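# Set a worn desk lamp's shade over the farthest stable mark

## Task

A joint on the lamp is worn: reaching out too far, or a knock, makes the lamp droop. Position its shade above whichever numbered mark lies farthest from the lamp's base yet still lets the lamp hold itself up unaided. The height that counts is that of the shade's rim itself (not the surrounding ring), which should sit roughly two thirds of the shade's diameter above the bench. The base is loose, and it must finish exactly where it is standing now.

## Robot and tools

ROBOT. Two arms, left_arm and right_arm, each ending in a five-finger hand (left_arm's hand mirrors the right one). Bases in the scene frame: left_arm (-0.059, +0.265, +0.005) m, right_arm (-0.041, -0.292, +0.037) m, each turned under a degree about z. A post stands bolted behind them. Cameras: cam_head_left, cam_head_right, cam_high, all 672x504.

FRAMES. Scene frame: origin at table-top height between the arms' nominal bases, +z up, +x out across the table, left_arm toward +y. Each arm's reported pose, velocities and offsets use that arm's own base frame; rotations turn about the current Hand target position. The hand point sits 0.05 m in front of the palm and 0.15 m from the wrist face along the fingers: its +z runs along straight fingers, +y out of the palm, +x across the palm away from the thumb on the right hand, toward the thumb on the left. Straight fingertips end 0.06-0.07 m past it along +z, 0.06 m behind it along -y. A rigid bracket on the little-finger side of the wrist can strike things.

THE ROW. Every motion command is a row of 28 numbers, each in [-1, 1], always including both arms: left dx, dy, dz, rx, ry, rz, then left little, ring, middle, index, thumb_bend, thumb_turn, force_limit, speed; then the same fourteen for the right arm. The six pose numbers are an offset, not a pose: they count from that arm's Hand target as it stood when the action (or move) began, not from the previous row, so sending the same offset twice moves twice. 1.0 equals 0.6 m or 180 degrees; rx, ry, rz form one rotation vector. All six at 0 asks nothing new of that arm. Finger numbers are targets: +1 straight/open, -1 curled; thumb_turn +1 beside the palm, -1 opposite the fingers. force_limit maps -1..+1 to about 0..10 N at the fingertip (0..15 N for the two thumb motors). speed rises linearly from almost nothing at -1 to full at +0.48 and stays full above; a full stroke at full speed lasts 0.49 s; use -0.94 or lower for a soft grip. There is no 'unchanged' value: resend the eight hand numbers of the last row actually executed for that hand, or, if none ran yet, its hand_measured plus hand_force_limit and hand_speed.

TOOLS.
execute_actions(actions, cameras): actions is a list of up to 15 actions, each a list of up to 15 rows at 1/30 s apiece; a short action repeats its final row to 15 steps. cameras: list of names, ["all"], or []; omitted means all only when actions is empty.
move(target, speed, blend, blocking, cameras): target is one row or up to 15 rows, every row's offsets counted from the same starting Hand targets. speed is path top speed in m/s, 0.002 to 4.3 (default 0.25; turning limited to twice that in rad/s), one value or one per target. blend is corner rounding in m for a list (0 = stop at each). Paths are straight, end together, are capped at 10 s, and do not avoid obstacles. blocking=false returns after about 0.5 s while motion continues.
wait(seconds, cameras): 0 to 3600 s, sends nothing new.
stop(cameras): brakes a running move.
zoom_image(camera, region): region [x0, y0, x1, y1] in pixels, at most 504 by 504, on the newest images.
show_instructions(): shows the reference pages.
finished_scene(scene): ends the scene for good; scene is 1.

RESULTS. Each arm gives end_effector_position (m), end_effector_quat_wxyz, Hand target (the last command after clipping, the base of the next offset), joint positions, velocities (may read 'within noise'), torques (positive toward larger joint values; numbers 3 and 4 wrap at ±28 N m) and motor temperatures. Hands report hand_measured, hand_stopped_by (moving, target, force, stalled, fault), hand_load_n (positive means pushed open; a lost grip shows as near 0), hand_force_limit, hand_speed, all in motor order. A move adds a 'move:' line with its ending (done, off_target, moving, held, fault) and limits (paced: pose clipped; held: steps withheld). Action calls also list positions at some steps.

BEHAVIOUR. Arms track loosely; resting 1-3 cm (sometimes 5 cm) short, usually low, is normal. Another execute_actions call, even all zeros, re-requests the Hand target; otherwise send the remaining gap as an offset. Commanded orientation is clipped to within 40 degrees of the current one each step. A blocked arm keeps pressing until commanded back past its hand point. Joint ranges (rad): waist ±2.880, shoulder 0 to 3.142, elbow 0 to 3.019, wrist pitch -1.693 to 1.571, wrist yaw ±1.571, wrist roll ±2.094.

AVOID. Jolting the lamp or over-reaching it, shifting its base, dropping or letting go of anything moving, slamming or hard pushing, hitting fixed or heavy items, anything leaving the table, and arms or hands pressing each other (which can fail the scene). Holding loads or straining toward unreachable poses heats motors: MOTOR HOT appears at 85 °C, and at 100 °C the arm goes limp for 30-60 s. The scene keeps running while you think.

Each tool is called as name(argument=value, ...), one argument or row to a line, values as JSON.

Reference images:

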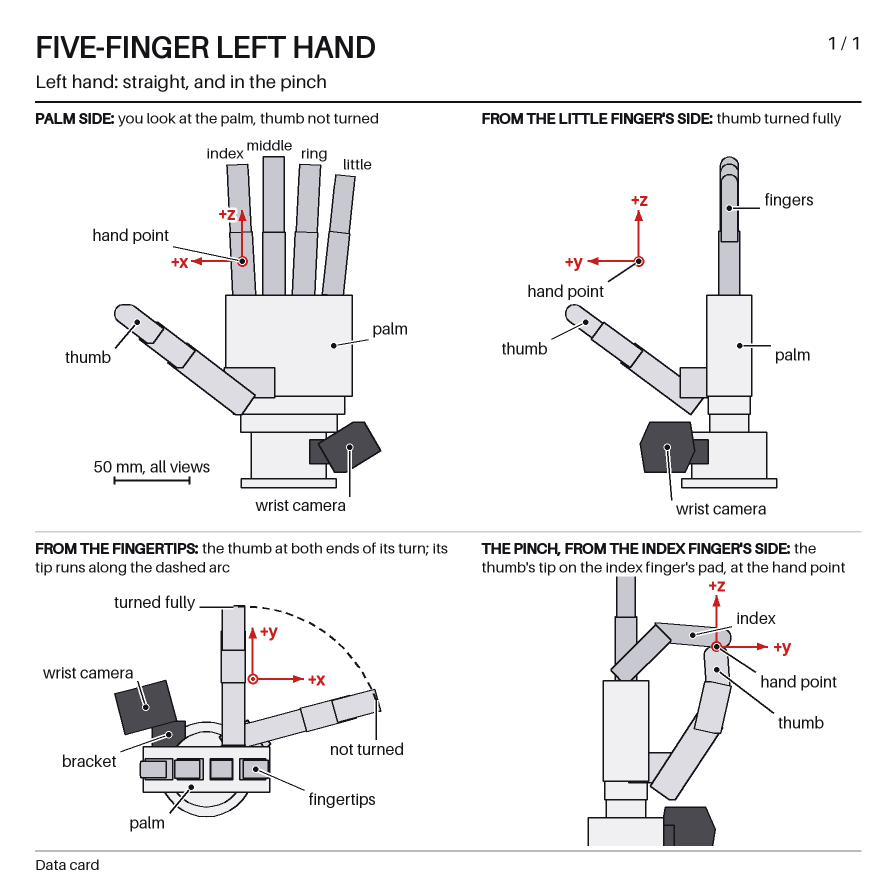

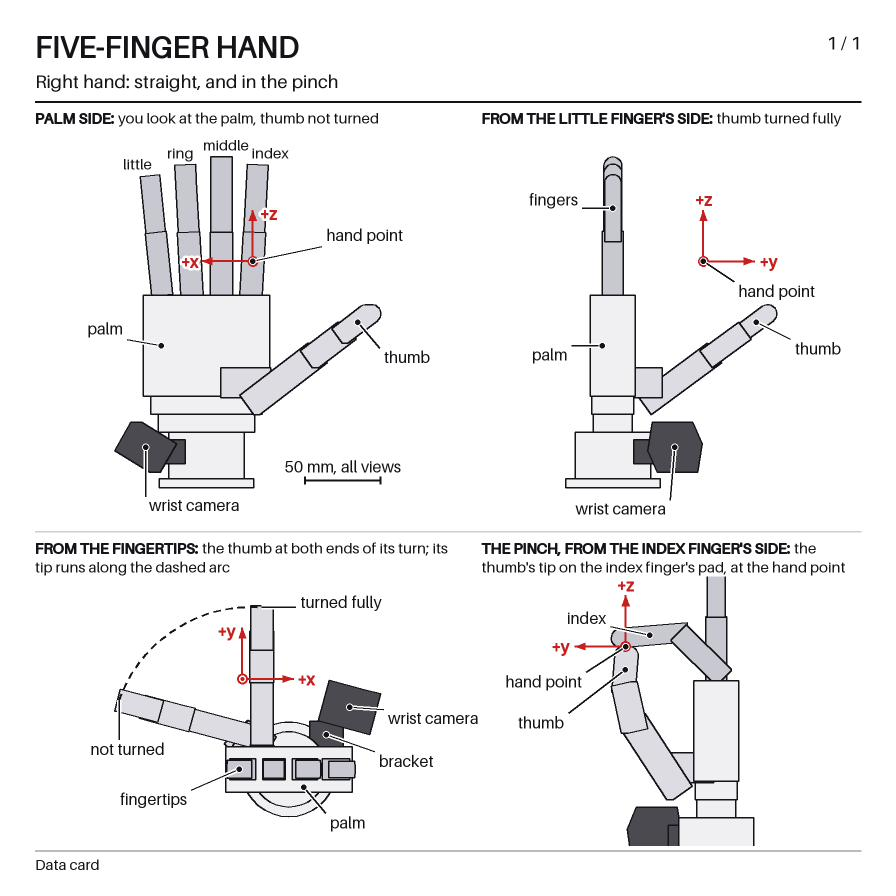

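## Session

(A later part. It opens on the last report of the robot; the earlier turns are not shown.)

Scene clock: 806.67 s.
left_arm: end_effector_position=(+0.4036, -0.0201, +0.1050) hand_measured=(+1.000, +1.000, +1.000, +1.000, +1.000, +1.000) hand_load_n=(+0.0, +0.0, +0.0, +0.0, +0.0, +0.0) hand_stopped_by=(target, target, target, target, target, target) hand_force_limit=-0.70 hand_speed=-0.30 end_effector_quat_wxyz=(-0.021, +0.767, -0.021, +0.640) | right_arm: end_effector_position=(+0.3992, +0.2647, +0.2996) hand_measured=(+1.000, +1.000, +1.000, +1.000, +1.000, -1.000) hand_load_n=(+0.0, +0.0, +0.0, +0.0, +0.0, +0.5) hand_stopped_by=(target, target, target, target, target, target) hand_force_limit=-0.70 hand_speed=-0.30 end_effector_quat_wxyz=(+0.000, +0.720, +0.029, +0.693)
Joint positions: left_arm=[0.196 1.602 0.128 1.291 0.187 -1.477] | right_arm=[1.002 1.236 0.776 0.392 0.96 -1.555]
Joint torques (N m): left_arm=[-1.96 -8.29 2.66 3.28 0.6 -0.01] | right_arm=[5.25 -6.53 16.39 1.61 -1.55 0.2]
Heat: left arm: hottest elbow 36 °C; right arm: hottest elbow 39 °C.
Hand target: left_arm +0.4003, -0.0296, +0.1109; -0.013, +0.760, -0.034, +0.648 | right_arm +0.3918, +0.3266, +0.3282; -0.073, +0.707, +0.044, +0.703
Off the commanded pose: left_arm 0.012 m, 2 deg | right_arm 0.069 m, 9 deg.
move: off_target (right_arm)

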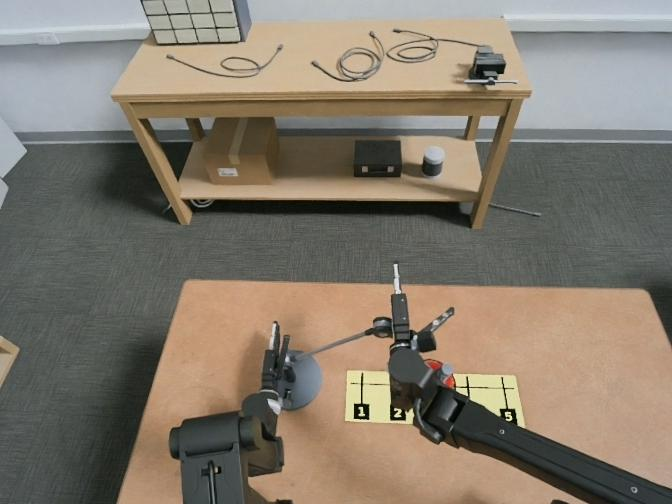

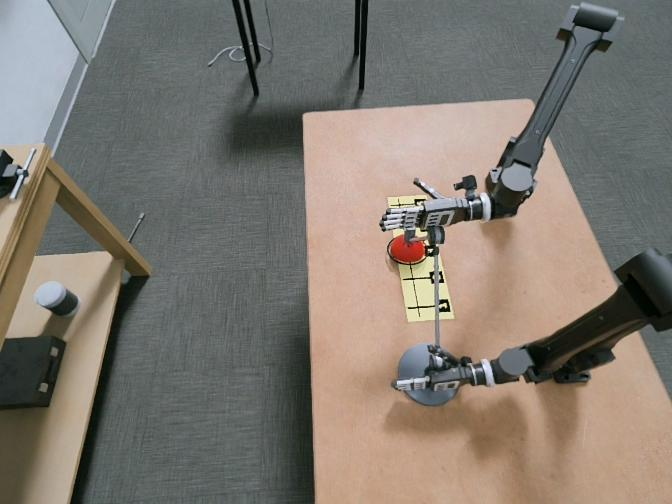

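move(
  target=[
    [0,0,0,0,0,0,1,1,1,1,1,1,-0.7,-0.3,0.02,0.03,0.01,0,0,-0.01,1,1,1,1,1,-1,-0.7,-0.3],
  ],
  speed=[0.03],
  cameras=["cam_head_left","cam_high"],
)

zoom_image(
  camera="cam_head_left",
  region=[330, 270, 470, 375],
)

zoom_image(
  camera="cam_high",
  region=[370, 180, 510, 285],
)

zoom_image(
  camera="cam_head_left",
  region=[220, 320, 350, 430],
)

Scene clock: 808.73 s.
left_arm: end_effector_position=(+0.4041, -0.0177, +0.1056) hand_measured=(+1.000, +1.000, +1.000, +1.000, +1.000, +1.000) hand_load_n=(+0.0, +0.0, +0.0, +0.0, +0.0, +0.0) hand_stopped_by=(target, target, target, target, target, target) hand_force_limit=-0.70 hand_speed=-0.30 end_effector_quat_wxyz=(-0.023, +0.767, -0.017, +0.641) | right_arm: end_effector_position=(+0.4086, +0.2839, +0.3197) hand_measured=(+1.000, +1.000, +1.000, +1.000, +1.000, -1.000) hand_load_n=(+0.0, +0.0, +0.0, +0.0, +0.0, +0.5) hand_stopped_by=(target, target, target, target, target, target) hand_force_limit=-0.70 hand_speed=-0.30 end_effector_quat_wxyz=(-0.001, +0.714, +0.015, +0.700)
Joint positions: left_arm=[0.199 1.602 0.128 1.293 0.182 -1.48] | right_arm=[1.011 1.283 0.859 0.387 0.988 -1.56]
Joint torques (N m): left_arm=[-2.84 -8 2.69 3.06 0.81 0.02] | right_arm=[4.54 -5.01 15.86 1.48 -1.38 0.28]
Heat: left arm: hottest elbow 36 °C; right arm: hottest elbow 40 °C.
Hand target: left_arm +0.4004, -0.0297, +0.1109; -0.013, +0.761, -0.034, +0.648 | right_arm +0.4038, +0.3446, +0.3344; -0.062, +0.707, +0.033, +0.704
Off the commanded pose: left_arm 0.014 m, 3 deg | right_arm 0.063 m, 7 deg.
move: off_target (right_arm)

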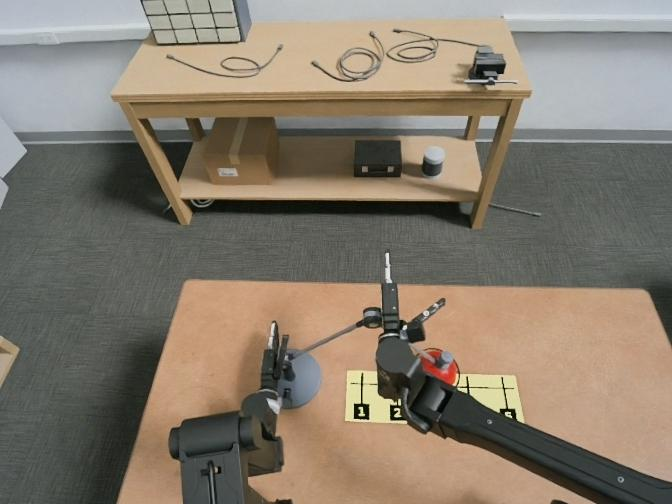

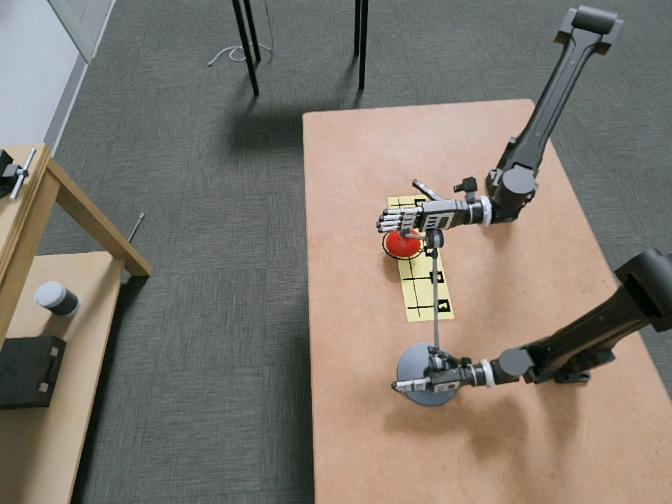

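Scaled by 3.600 from the camera's image (finer frame: 960x720).

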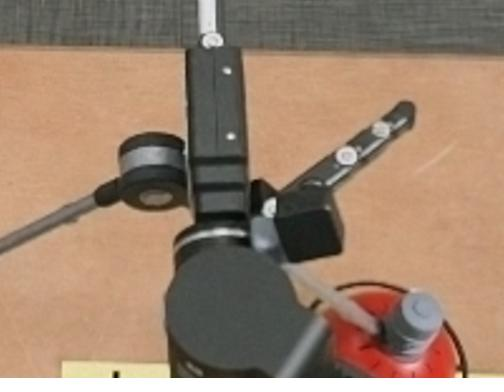

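Scaled by 3.600 from the camera's image (finer frame: 960x720).

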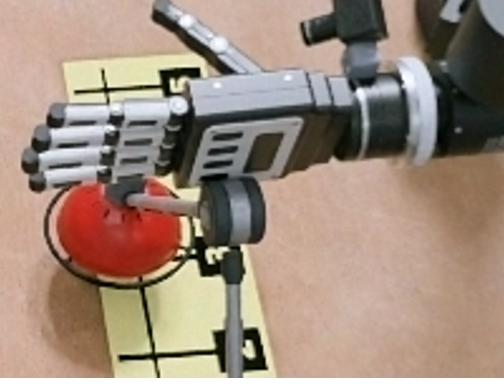

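Scaled by 3.877 from the camera's image (finer frame: 960x720).

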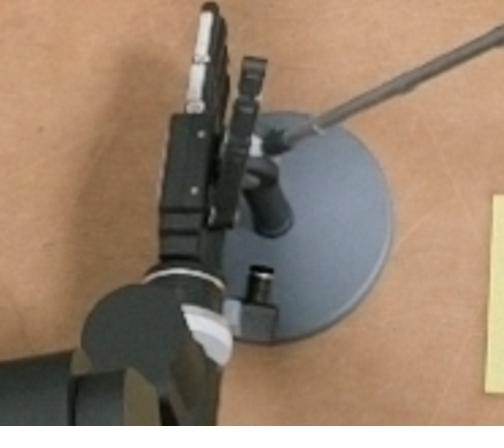

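zoom_image(
  camera="cam_high",
  region=[380, 320, 500, 420],
)

zoom_image(
  camera="cam_head_right",
  region=[220, 320, 350, 430],
)

Scaled by 4.200 from the camera's image (finer frame: 960x720).

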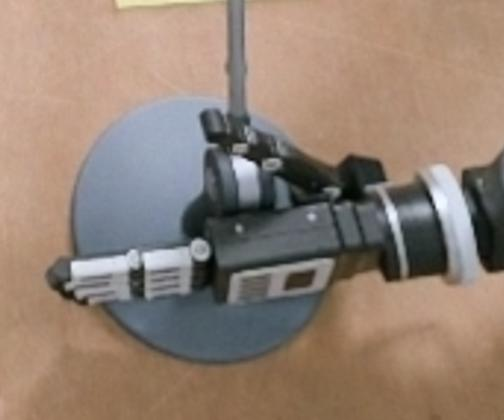

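This scene's latest camera images include none from cam_head_right. They are from: cam_head_left, cam_high. cam_head_right's image comes with the result of a call that names it in "cameras".

move(
  target=[
    [0,0,0,0,0,0,1,1,1,1,1,1,-0.7,-0.3,-0.035,0.0,0.015,0,0,0.03,1,1,1,1,1,-1,-0.7,-0.3],
  ],
  speed=[0.03],
  cameras=["cam_head_left","cam_head_right","cam_high"],
)

zoom_image(
  camera="cam_head_left",
  region=[330, 270, 470, 375],
)

zoom_image(
  camera="cam_high",
  region=[370, 180, 510, 285],
)

zoom_image(
  camera="cam_head_left",
  region=[220, 320, 350, 430],
)

Scene clock: 811.50 s.
left_arm: end_effector_position=(+0.4029, -0.0183, +0.1052) hand_measured=(+1.000, +1.000, +1.000, +1.000, +1.000, +1.000) hand_load_n=(+0.0, +0.0, +0.0, +0.0, +0.0, +0.0) hand_stopped_by=(target, target, target, target, target, target) hand_force_limit=-0.70 hand_speed=-0.30 end_effector_quat_wxyz=(-0.022, +0.768, -0.017, +0.640) | right_arm: end_effector_position=(+0.4005, +0.2981, +0.3318) hand_measured=(+1.000, +1.000, +1.000, +1.000, +1.000, -1.000) hand_load_n=(+0.0, +0.0, +0.0, +0.0, +0.0, +0.5) hand_stopped_by=(target, target, target, target, target, target) hand_force_limit=-0.70 hand_speed=-0.30 end_effector_quat_wxyz=(-0.033, +0.713, +0.046, +0.699)
Joint positions: left_arm=[0.199 1.601 0.125 1.293 0.184 -1.48] | right_arm=[1.033 1.243 0.859 0.35 0.922 -1.563]
Joint torques (N m): left_arm=[-1.55 -7.65 2.78 3.1 0.72 0.07] | right_arm=[4.89 -8.12 12.48 1.68 -1.6 0.37]
Heat: left arm: hottest elbow 36 °C; right arm: hottest elbow 40 °C.
Hand target: left_arm +0.4003, -0.0297, +0.1109; -0.013, +0.761, -0.034, +0.648 | right_arm +0.3828, +0.3447, +0.3433; -0.095, +0.705, +0.067, +0.700
Off the commanded pose: left_arm 0.013 m, 2 deg | right_arm 0.051 m, 8 deg.
move: off_target (right_arm)

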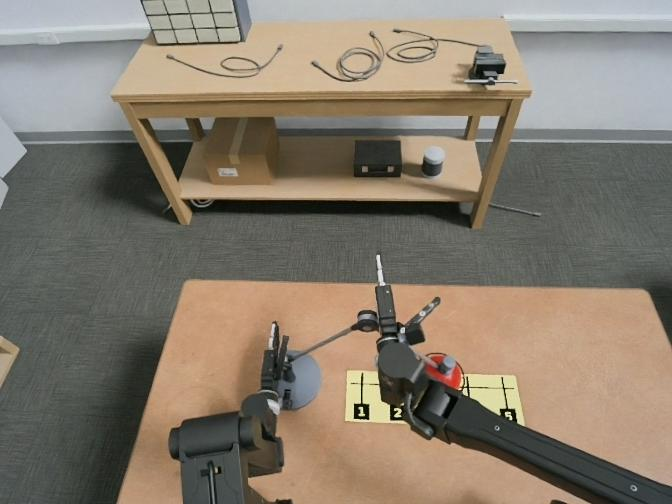

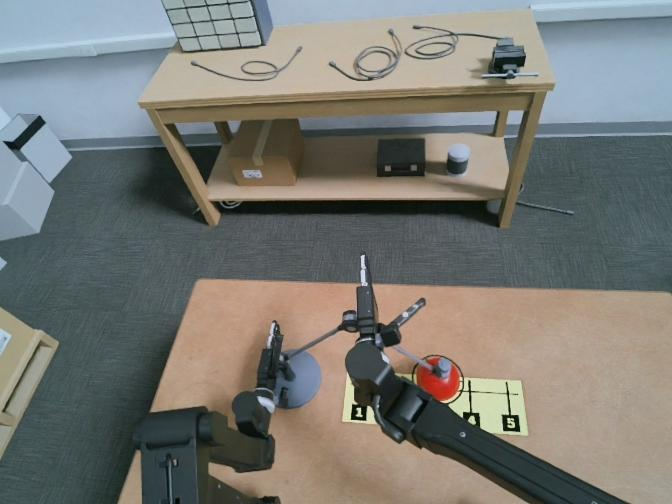

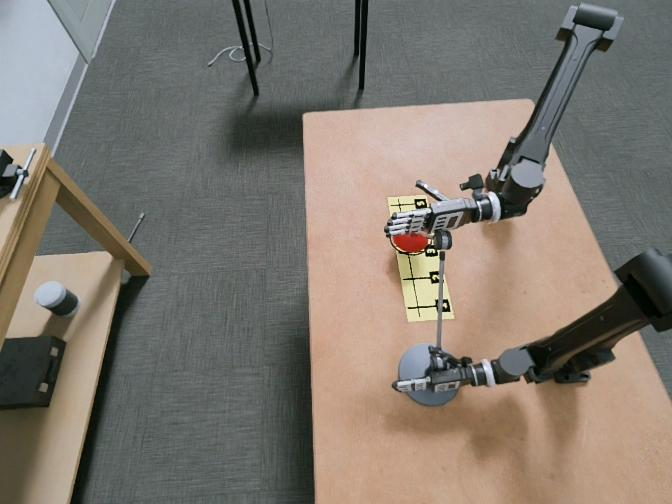

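Scaled by 3.600 from the camera's image (finer frame: 960x720).

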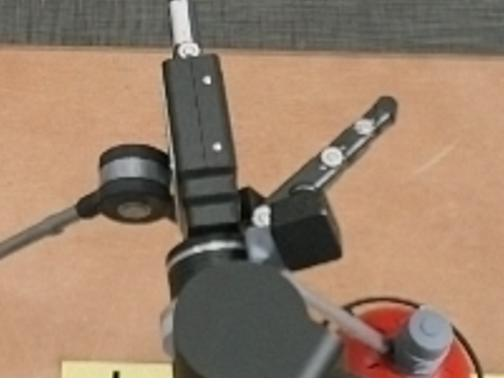

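Scaled by 3.600 from the camera's image (finer frame: 960x720).

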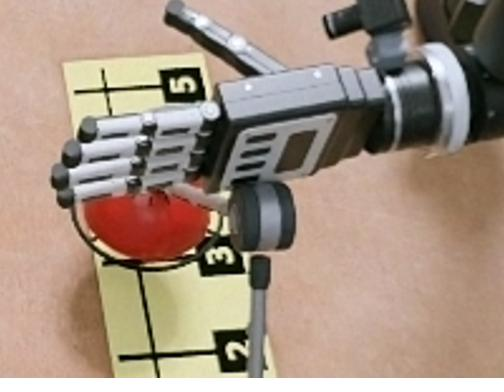

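Scaled by 3.877 from the camera's image (finer frame: 960x720).

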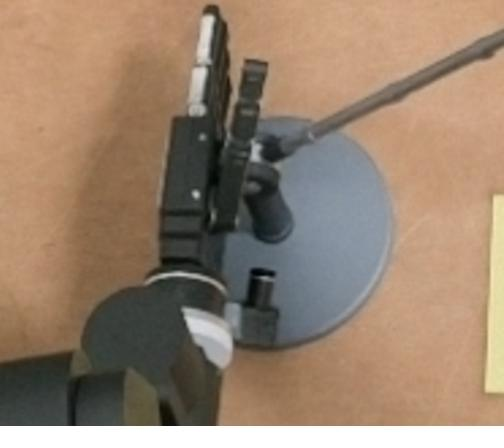

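zoom_image(
  camera="cam_head_right",
  region=[400, 340, 480, 415],
)

zoom_image(
  camera="cam_head_left",
  region=[400, 340, 480, 415],
)

zoom_image(
  camera="cam_high",
  region=[380, 320, 500, 420],
)

Scaled by 6.300 from the camera's image (finer frame: 960x720).

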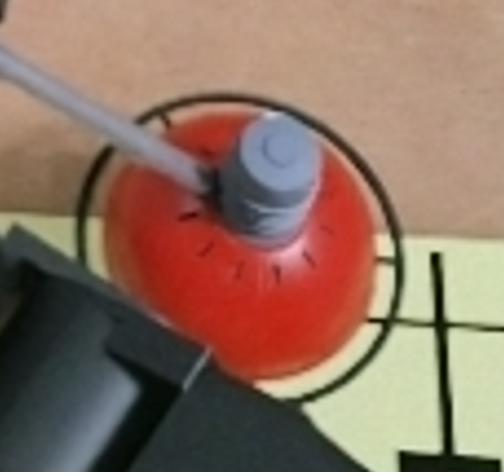

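Scaled by 6.300 from the camera's image (finer frame: 960x720).

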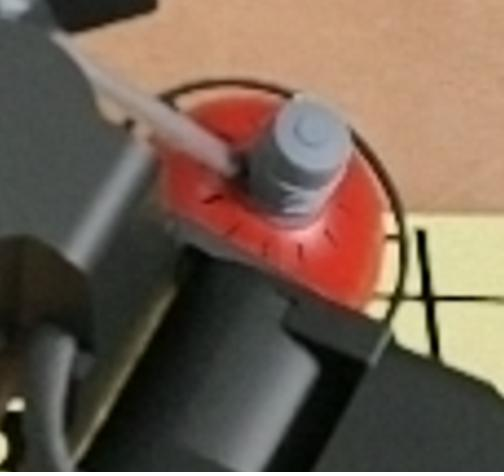

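Scaled by 4.200 from the camera's image (finer frame: 960x720).

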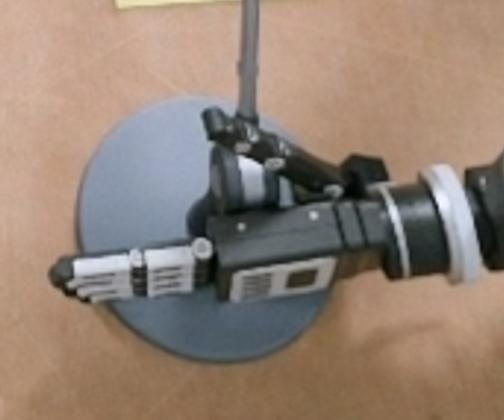

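move(
  target=[
    [0,0,0,0,0,0,1,1,1,1,1,1,-0.7,-0.3,0.02,-0.1,-0.012,0,0,0,1,1,1,1,1,-1,-0.7,-0.3],
    [0,0,0,0,0,0,1,1,1,1,1,1,-0.7,-0.3,0.02,-0.24,-0.012,0,0,0,1,1,1,1,1,-1,-0.7,-0.3],
  ],
  speed=[0.03,0.05],
  blend=[0.01,0],
  cameras=["cam_head_left","cam_head_right","cam_high"],
)

zoom_image(
  camera="cam_high",
  region=[370, 180, 510, 285],
)

zoom_image(
  camera="cam_head_left",
  region=[330, 270, 470, 375],
)

Scene clock: 816.90 s.
left_arm: end_effector_position=(+0.4027, -0.0189, +0.1052) hand_measured=(+1.000, +1.000, +1.000, +1.000, +1.000, +1.000) hand_load_n=(+0.0, +0.0, +0.0, +0.0, +0.0, +0.0) hand_stopped_by=(target, target, target, target, target, target) hand_force_limit=-0.70 hand_speed=-0.30 end_effector_quat_wxyz=(-0.021, +0.768, -0.018, +0.640) | right_arm: end_effector_position=(+0.3946, +0.2080, +0.3450) hand_measured=(+1.000, +1.000, +1.000, +1.000, +1.000, -1.000) hand_load_n=(+0.0, +0.0, +0.0, +0.0, +0.0, +0.5) hand_stopped_by=(target, target, target, target, target, target) hand_force_limit=-0.70 hand_speed=-0.30 end_effector_quat_wxyz=(-0.101, +0.698, +0.068, +0.705)
Joint positions: left_arm=[0.199 1.601 0.125 1.293 0.187 -1.48] | right_arm=[0.854 0.924 0.661 0.282 0.614 -1.536]
Joint torques (N m): left_arm=[-1.44 -7.77 2.82 3.11 0.6 0.03] | right_arm=[-1.26 -4.84 9.1 1.21 -0.09 0.02]
Heat: left arm: hottest elbow 35 °C; right arm: hottest elbow 40 °C.
Hand target: left_arm +0.4003, -0.0297, +0.1109; -0.013, +0.761, -0.034, +0.648 | right_arm +0.3948, +0.2006, +0.3362; -0.095, +0.705, +0.067, +0.700
Off the commanded pose: left_arm 0.012 m, 2 deg | right_arm 0.011 m, 1 deg.
move: off_target (right_arm)

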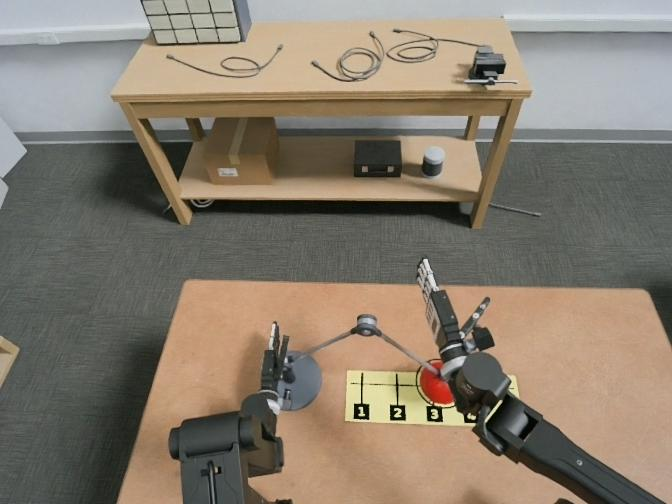

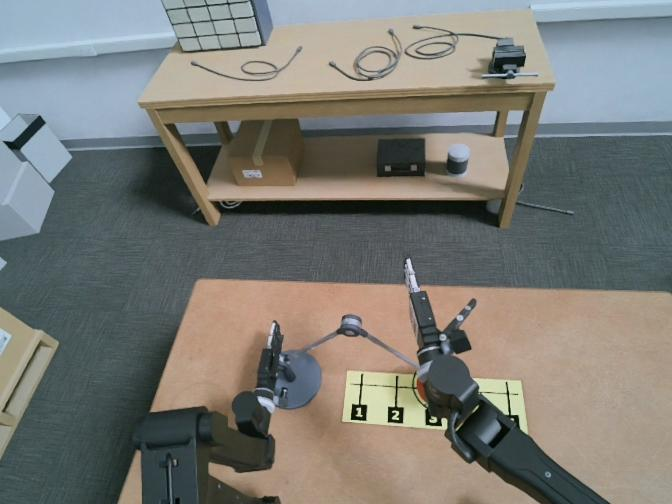

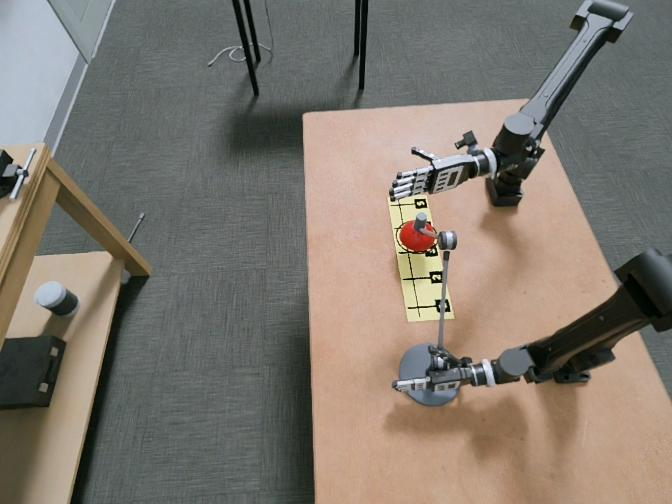

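Scaled by 3.600 from the camera's image (finer frame: 960x720).

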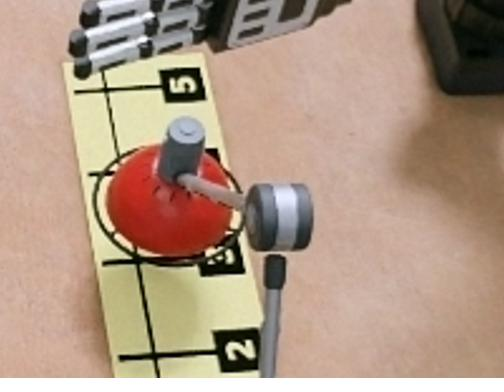

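Scaled by 3.600 from the camera's image (finer frame: 960x720).

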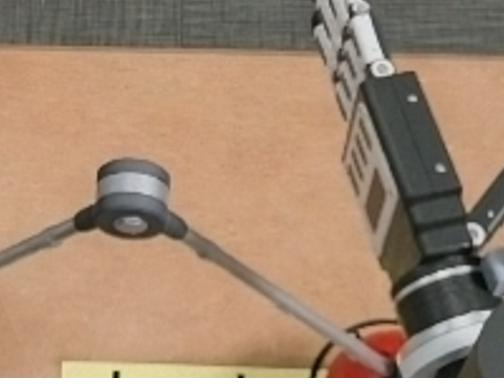

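move(
  target=[
    [0,0.03,0,0,0,0,1,1,1,1,1,1,-0.7,-0.3,-0.08,-0.06,0.0,0,0,0,1,1,1,1,1,1,-0.7,-0.3],
    [0,0.15,0,0,0,0,1,1,1,1,1,1,-0.7,-0.3,-0.2,-0.15,0.03,0,0,0,1,1,1,1,1,1,-0.7,-0.3],
  ],
  speed=[0.03,0.08],
  blend=[0.01,0],
  cameras=["cam_head_left","cam_head_right","cam_high"],
)

move(
  target=[
    [-0.1,0.15,0.1,0,0,0,1,1,1,1,1,1,-0.7,-0.3,0,0.0,0.0,-0.424,0.323,0.340,1,1,1,1,1,1,-0.7,-0.3],
  ],
  speed=[0.4],
  cameras=["cam_head_left","cam_head_right","cam_high"],
)

zoom_image(
  camera="cam_high",
  region=[370, 190, 480, 330],
)

zoom_image(
  camera="cam_head_left",
  region=[260, 290, 480, 455],
)

Scene clock: 823.03 s.
left_arm: end_effector_position=(+0.3951, +0.0561, +0.1140) hand_measured=(+1.000, +1.000, +1.000, +1.000, +1.000, +1.000) hand_load_n=(+0.0, +0.0, +0.0, +0.0, +0.0, +0.0) hand_stopped_by=(target, target, target, target, target, target) hand_force_limit=-0.70 hand_speed=-0.30 end_effector_quat_wxyz=(-0.010, +0.758, -0.031, +0.651) | right_arm: end_effector_position=(+0.2774, +0.1079, +0.3635) hand_measured=(+1.000, +1.000, +1.000, +1.000, +1.000, +1.000) hand_load_n=(+0.0, +0.0, +0.0, +0.0, +0.0, +0.0) hand_stopped_by=(target, target, target, target, target, target) hand_force_limit=-0.70 hand_speed=-0.30 end_effector_quat_wxyz=(-0.094, +0.700, +0.059, +0.705)
Joint positions: left_arm=[0.552 1.601 0.191 1.229 0.57 -1.416] | right_arm=[1.03 0.37 0.535 -0.147 0.813 -1.535]
Joint torques (N m): left_arm=[-0.21 -6.95 4.68 1.77 0.13 0.11] | right_arm=[0.56 2.14 9.43 1.2 0.03 0.02]
Heat: left arm: hottest elbow 35 °C; right arm: hottest elbow 39 °C.
Hand target: left_arm +0.4002, +0.0603, +0.1108; -0.013, +0.761, -0.034, +0.648 | right_arm +0.2748, +0.1106, +0.3541; -0.095, +0.705, +0.067, +0.700
Off the commanded pose: left_arm 0.007 m, 1 deg | right_arm 0.010 m, 1 deg.
move: done

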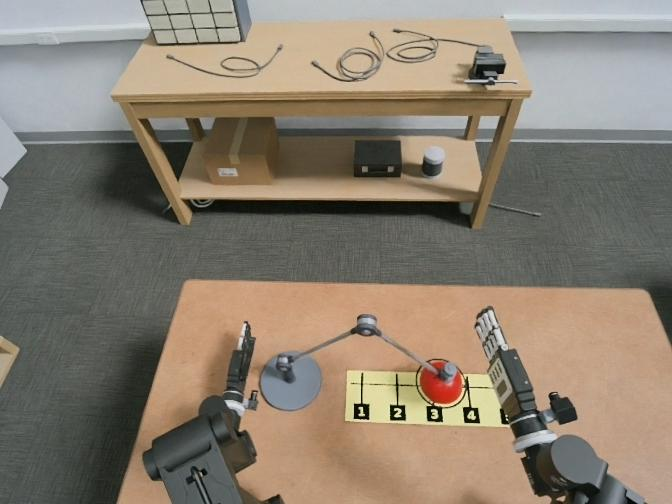

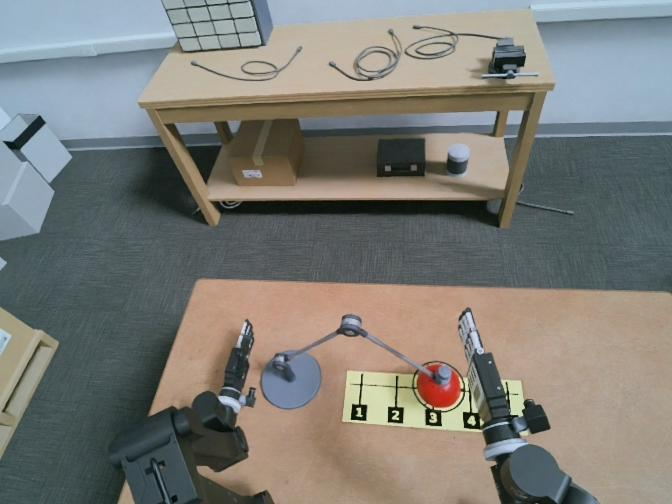

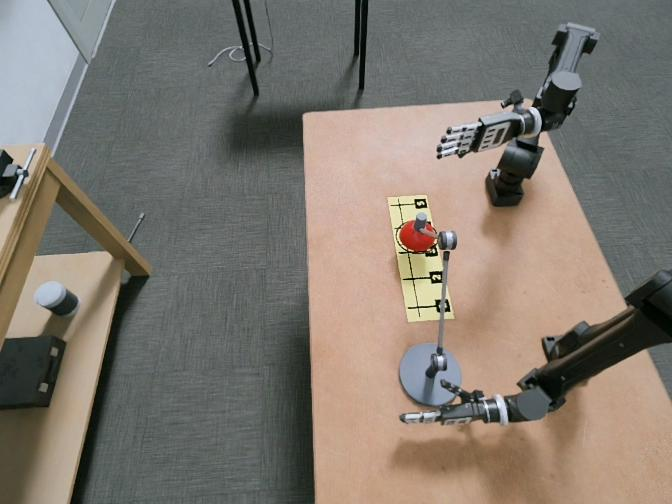

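Scene clock: 826.10 s.
left_arm: end_effector_position=(+0.3357, +0.1410, +0.1612) hand_measured=(+1.000, +1.000, +1.000, +1.000, +1.000, +1.000) hand_load_n=(+0.0, +0.0, +0.0, +0.0, +0.0, +0.0) hand_stopped_by=(target, target, target, target, target, target) hand_force_limit=-0.70 hand_speed=-0.30 end_effector_quat_wxyz=(+0.000, +0.765, -0.024, +0.644) | right_arm: end_effector_position=(+0.2755, +0.1078, +0.3451) hand_measured=(+1.000, +1.000, +1.000, +1.000, +1.000, +1.000) hand_load_n=(+0.0, +0.0, +0.0, -0.5, -0.5, +0.0) hand_stopped_by=(target, target, target, target, target, target) hand_force_limit=-0.70 hand_speed=-0.30 end_effector_quat_wxyz=(+0.104, +0.811, +0.566, +0.104)
Joint positions: left_arm=[0.976 1.281 0.269 0.698 0.984 -1.275] | right_arm=[0.76 0.968 1.252 -1.676 0.237 -2.05]
Joint torques (N m): left_arm=[-0.32 -6.83 8.31 1.36 0.27 0.07] | right_arm=[0.09 -3.55 10.88 -0.09 0.33 -0.06]
Heat: left arm: hottest elbow 35 °C; right arm: hottest elbow 39 °C.
Hand target: left_arm +0.3403, +0.1503, +0.1709; -0.013, +0.761, -0.033, +0.648 | right_arm +0.2747, +0.1106, +0.3541; +0.000, +0.708, +0.707, +0.001
Off the commanded pose: left_arm 0.014 m, 2 deg | right_arm 0.009 m, 26 deg.
joint sent to its limit (right arm) — joint 4 (wrist pitch), lower limit; joint 6 (wrist roll), lower limit. The joint targets are off in orientation, not in position.
move: off_target (left_arm, right_arm)

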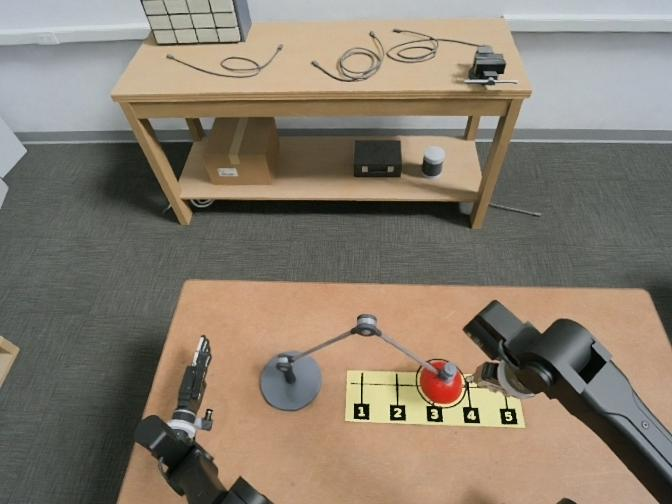

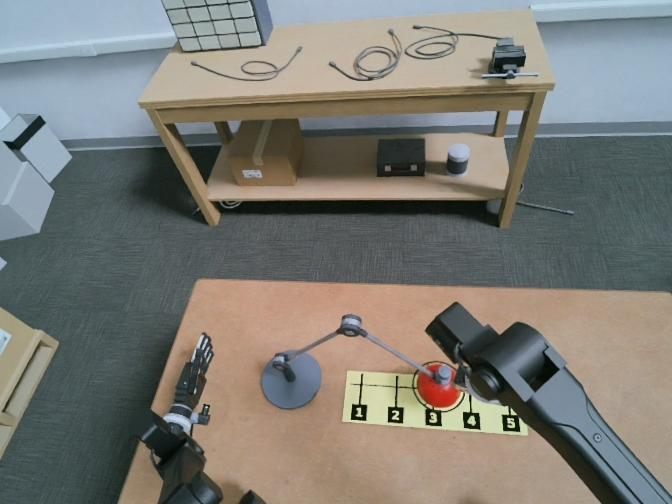

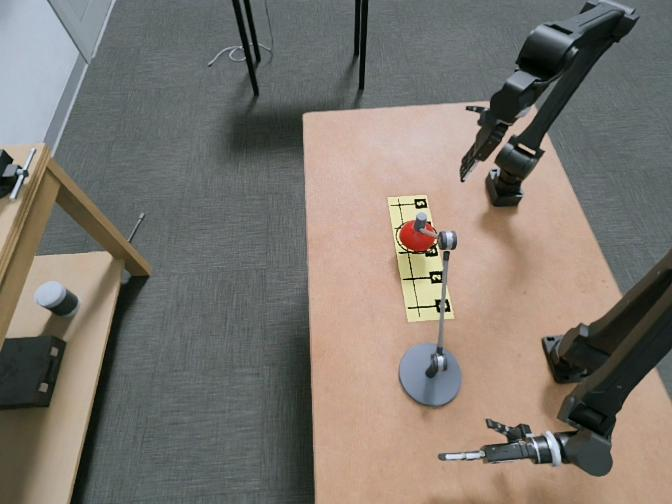

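Scaled by 3.600 from the camera's image (finer frame: 960x720).

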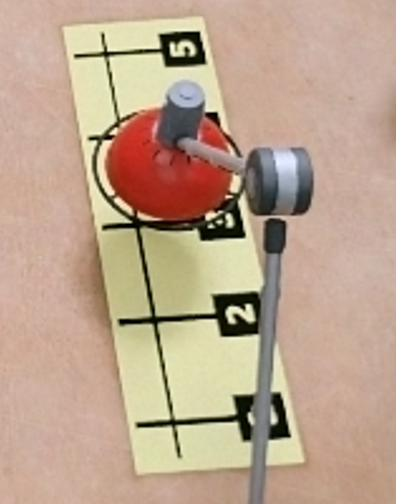

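Scaled by 2.291 from the camera's image (finer frame: 960x720).

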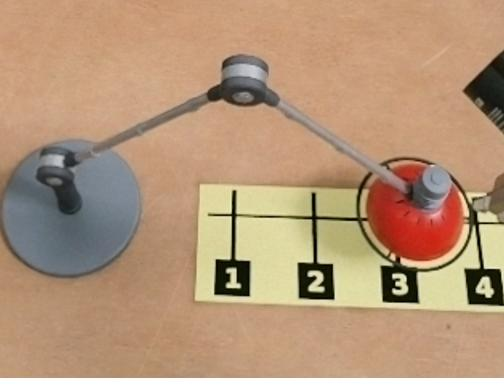

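zoom_image(
  camera="cam_high",
  region=[385, 210, 445, 265],
)

zoom_image(
  camera="cam_head_left",
  region=[405, 350, 475, 415],
)

zoom_image(
  camera="cam_head_right",
  region=[405, 350, 475, 415],
)

Scaled by 8.400 from the camera's image (finer frame: 960x720).

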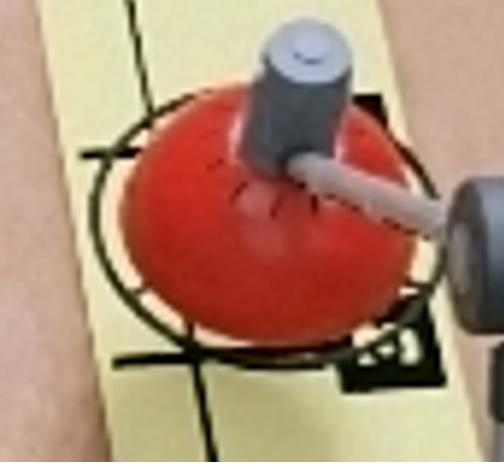

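Scaled by 7.200 from the camera's image (finer frame: 960x720).

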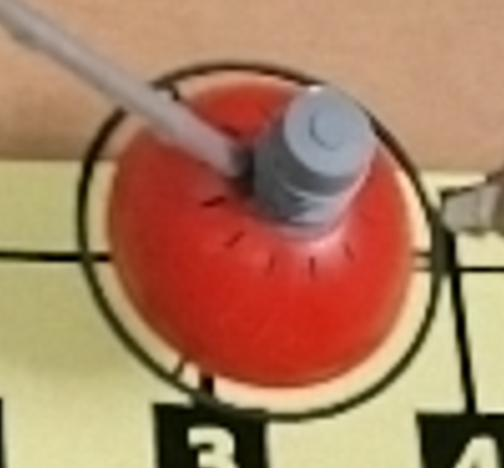

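Scaled by 7.200 from the camera's image (finer frame: 960x720).

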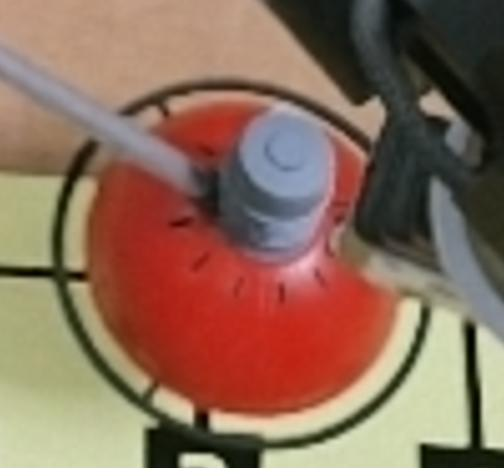

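move(
  target=[
    [0,0,0,0,0,0,1,1,1,1,1,1,-0.7,-0.3,-0.058,0.2,-0.03,0,0,0.5,1,1,1,1,1,-1,-0.7,-0.3],
  ],
  speed=[0.35],
  cameras=["cam_head_left","cam_head_right","cam_high"],
)

Scene clock: 833.07 s.
left_arm: end_effector_position=(+0.3357, +0.1410, +0.1611) hand_measured=(+1.000, +1.000, +1.000, +1.000, +1.000, +1.000) hand_load_n=(+0.0, +0.0, +0.0, +0.0, -0.5, -0.5) hand_stopped_by=(target, target, target, target, target, target) hand_force_limit=-0.70 hand_speed=-0.30 end_effector_quat_wxyz=(+0.000, +0.765, -0.024, +0.644) | right_arm: end_effector_position=(+0.2425, +0.2278, +0.3443) hand_measured=(+1.000, +1.000, +1.000, +1.000, +1.000, -1.000) hand_load_n=(+0.0, +0.0, +0.0, +0.0, -0.5, +0.0) hand_stopped_by=(target, target, target, target, target, target) hand_force_limit=-0.70 hand_speed=-0.30 end_effector_quat_wxyz=(+0.337, +0.569, +0.740, +0.124)
Joint positions: left_arm=[0.976 1.281 0.269 0.698 0.984 -1.274] | right_arm=[1.328 1.09 1.141 -1.677 0.733 -2.051]
Joint torques (N m): left_arm=[-0.56 -6.18 8.27 1.48 0.31 0.08] | right_arm=[0.67 -3.19 7.87 -0.2 0.68 -0.04]
Heat: left arm: hottest elbow 35 °C; right arm: hottest elbow 39 °C.
Hand target: left_arm +0.3403, +0.1503, +0.1709; -0.013, +0.761, -0.033, +0.648 | right_arm +0.2400, +0.2306, +0.3360; +0.190, +0.321, +0.925, +0.070
Off the commanded pose: left_arm 0.014 m, 2 deg | right_arm 0.009 m, 85 deg; orientation clipped.
joint sent to its limit (right arm) — joint 4 (wrist pitch), lower limit; joint 6 (wrist roll), lower limit. The joint targets are off in orientation, not in position.
move: off_target (right_arm); limits=paced

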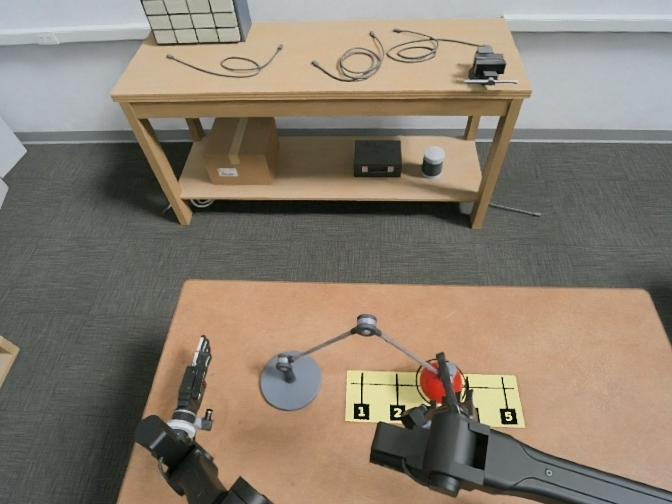

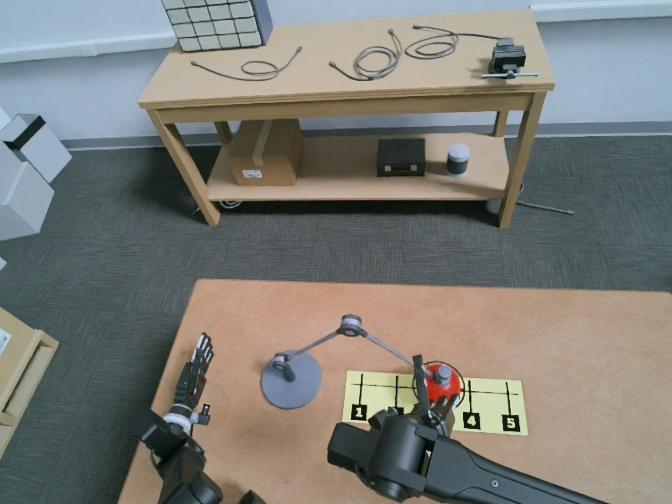

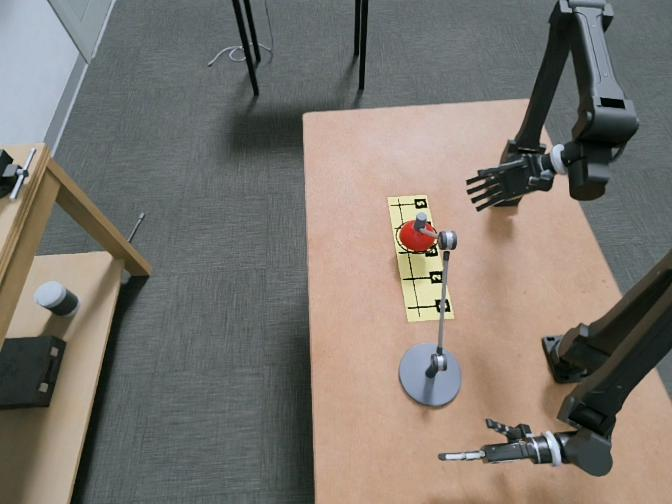

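move(
  target=[
    [0,0,0,0,0,0,1,1,1,1,1,1,-0.7,-0.3,-0.02,-0.05,0.0,0.674,-0.152,-0.444,1,1,1,1,1,-1,-0.7,-0.3],
  ],
  speed=[0.4],
  cameras=["cam_high"],
)

Scene clock: 837.97 s.
left_arm: end_effector_position=(+0.3357, +0.1410, +0.1611) hand_measured=(+1.000, +1.000, +1.000, +1.000, +1.000, +1.000) hand_load_n=(+0.0, +0.0, +0.0, +0.0, +0.0, +0.0) hand_stopped_by=(target, target, target, target, target, target) hand_force_limit=-0.70 hand_speed=-0.30 end_effector_quat_wxyz=(+0.000, +0.765, -0.024, +0.644) | right_arm: end_effector_position=(+0.2316, +0.2002, +0.3396) hand_measured=(+1.000, +1.000, +1.000, +1.000, +1.000, -1.000) hand_load_n=(+0.0, +0.0, +0.0, +0.0, +0.0, +0.0) hand_stopped_by=(target, target, target, target, target, target) hand_force_limit=-0.70 hand_speed=-0.30 end_effector_quat_wxyz=(+0.005, +0.711, -0.005, +0.703)
Joint positions: left_arm=[0.976 1.281 0.269 0.698 0.984 -1.274] | right_arm=[1.427 0.836 0.629 0.128 1.441 -1.491]
Joint torques (N m): left_arm=[-0.21 -7.18 8.1 1.57 0.28 0.14] | right_arm=[0.56 -2.49 8.66 1.61 0.1 -0.04]
Heat: left arm: hottest elbow 35 °C; right arm: hottest elbow 38 °C.
Hand target: left_arm +0.3403, +0.1503, +0.1709; -0.013, +0.761, -0.033, +0.648 | right_arm +0.2280, +0.2007, +0.3361; +0.000, +0.707, +0.000, +0.708
Off the commanded pose: left_arm 0.014 m, 2 deg | right_arm 0.005 m, 1 deg.
move: done

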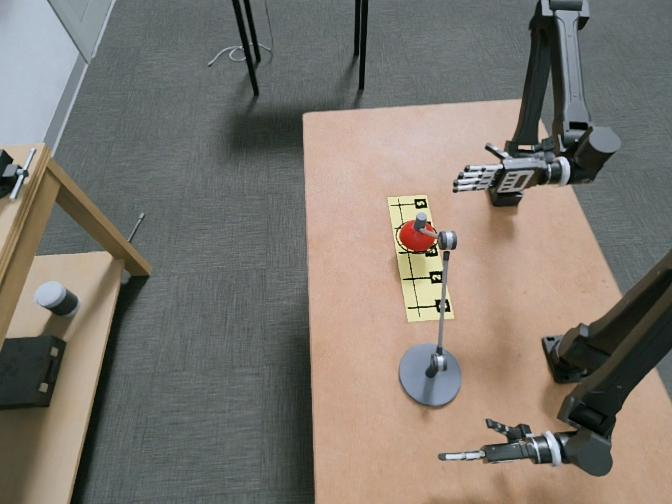

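move(
  target=[
    [0,0,0,0,0,0,1,1,1,1,1,1,-0.7,-0.3,-0.06,0.04,-0.05,0.5,0,0,1,1,1,1,1,-1,-0.7,-0.3],
    [0,0,0,0,0,0,1,1,1,1,1,1,-0.7,-0.3,-0.10,0.045,-0.4,0.5,0,0,1,1,1,1,1,-1,-0.7,-0.3],
  ],
  speed=[0.4,0.2],
  blend=[0.02,0],
  cameras=["cam_high","cam_head_left"],
)

Scene clock: 842.30 s.
left_arm: end_effector_position=(+0.3357, +0.1410, +0.1611) hand_measured=(+1.000, +1.000, +1.000, +1.000, +1.000, +1.000) hand_load_n=(+0.0, +0.0, +0.0, +0.0, +0.0, +0.0) hand_stopped_by=(target, target, target, target, target, target) hand_force_limit=-0.70 hand_speed=-0.30 end_effector_quat_wxyz=(+0.000, +0.765, -0.024, +0.644) | right_arm: end_effector_position=(+0.1709, +0.2277, +0.0973) hand_measured=(+1.000, +1.000, +1.000, +1.000, +1.000, -1.000) hand_load_n=(+0.0, +0.0, +0.0, +0.0, +0.0, +0.0) hand_stopped_by=(target, target, target, target, target, target) hand_force_limit=-0.70 hand_speed=-0.30 end_effector_quat_wxyz=(+0.518, -0.522, +0.476, -0.482)
Joint positions: left_arm=[0.976 1.281 0.269 0.698 0.984 -1.274] | right_arm=[1.684 1.231 0.061 1.163 1.602 -0.002]
Joint torques (N m): left_arm=[0.15 -6.83 8.16 1.43 0.26 0.11] | right_arm=[-0.5 -0.97 4.19 1.59 0.04 0.07]
Heat: left arm: hottest elbow 35 °C; right arm: hottest elbow 38 °C.
Hand target: left_arm +0.3403, +0.1503, +0.1709; -0.013, +0.761, -0.033, +0.648 | right_arm +0.1679, +0.2276, +0.0961; +0.500, -0.499, +0.500, -0.501
Off the commanded pose: left_arm 0.014 m, 2 deg | right_arm 0.003 m, 5 deg.
joint sent to its limit (right arm) — joint 5 (wrist yaw), upper limit. The joint targets are off in orientation, not in position.
move: off_target (right_arm)
Images, in order (width x height): cam_head_left 672x504, cam_high 672x504.

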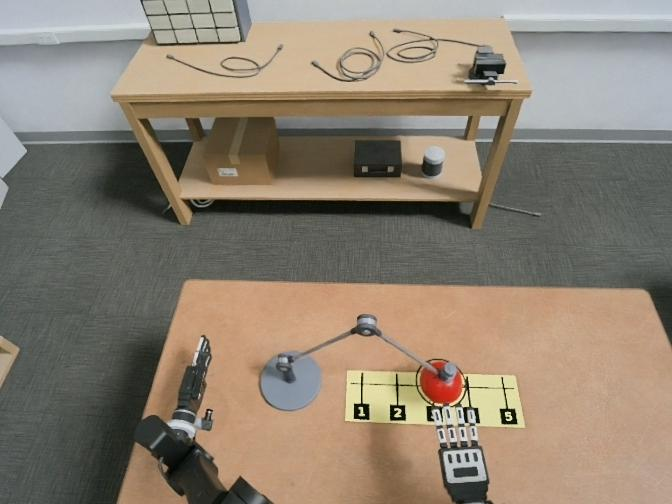

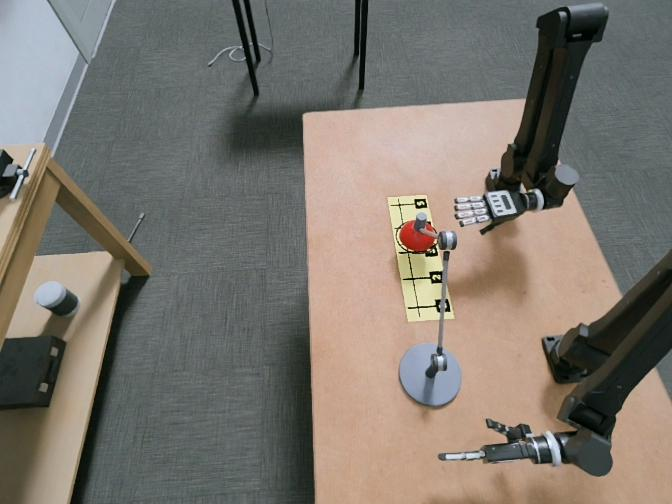

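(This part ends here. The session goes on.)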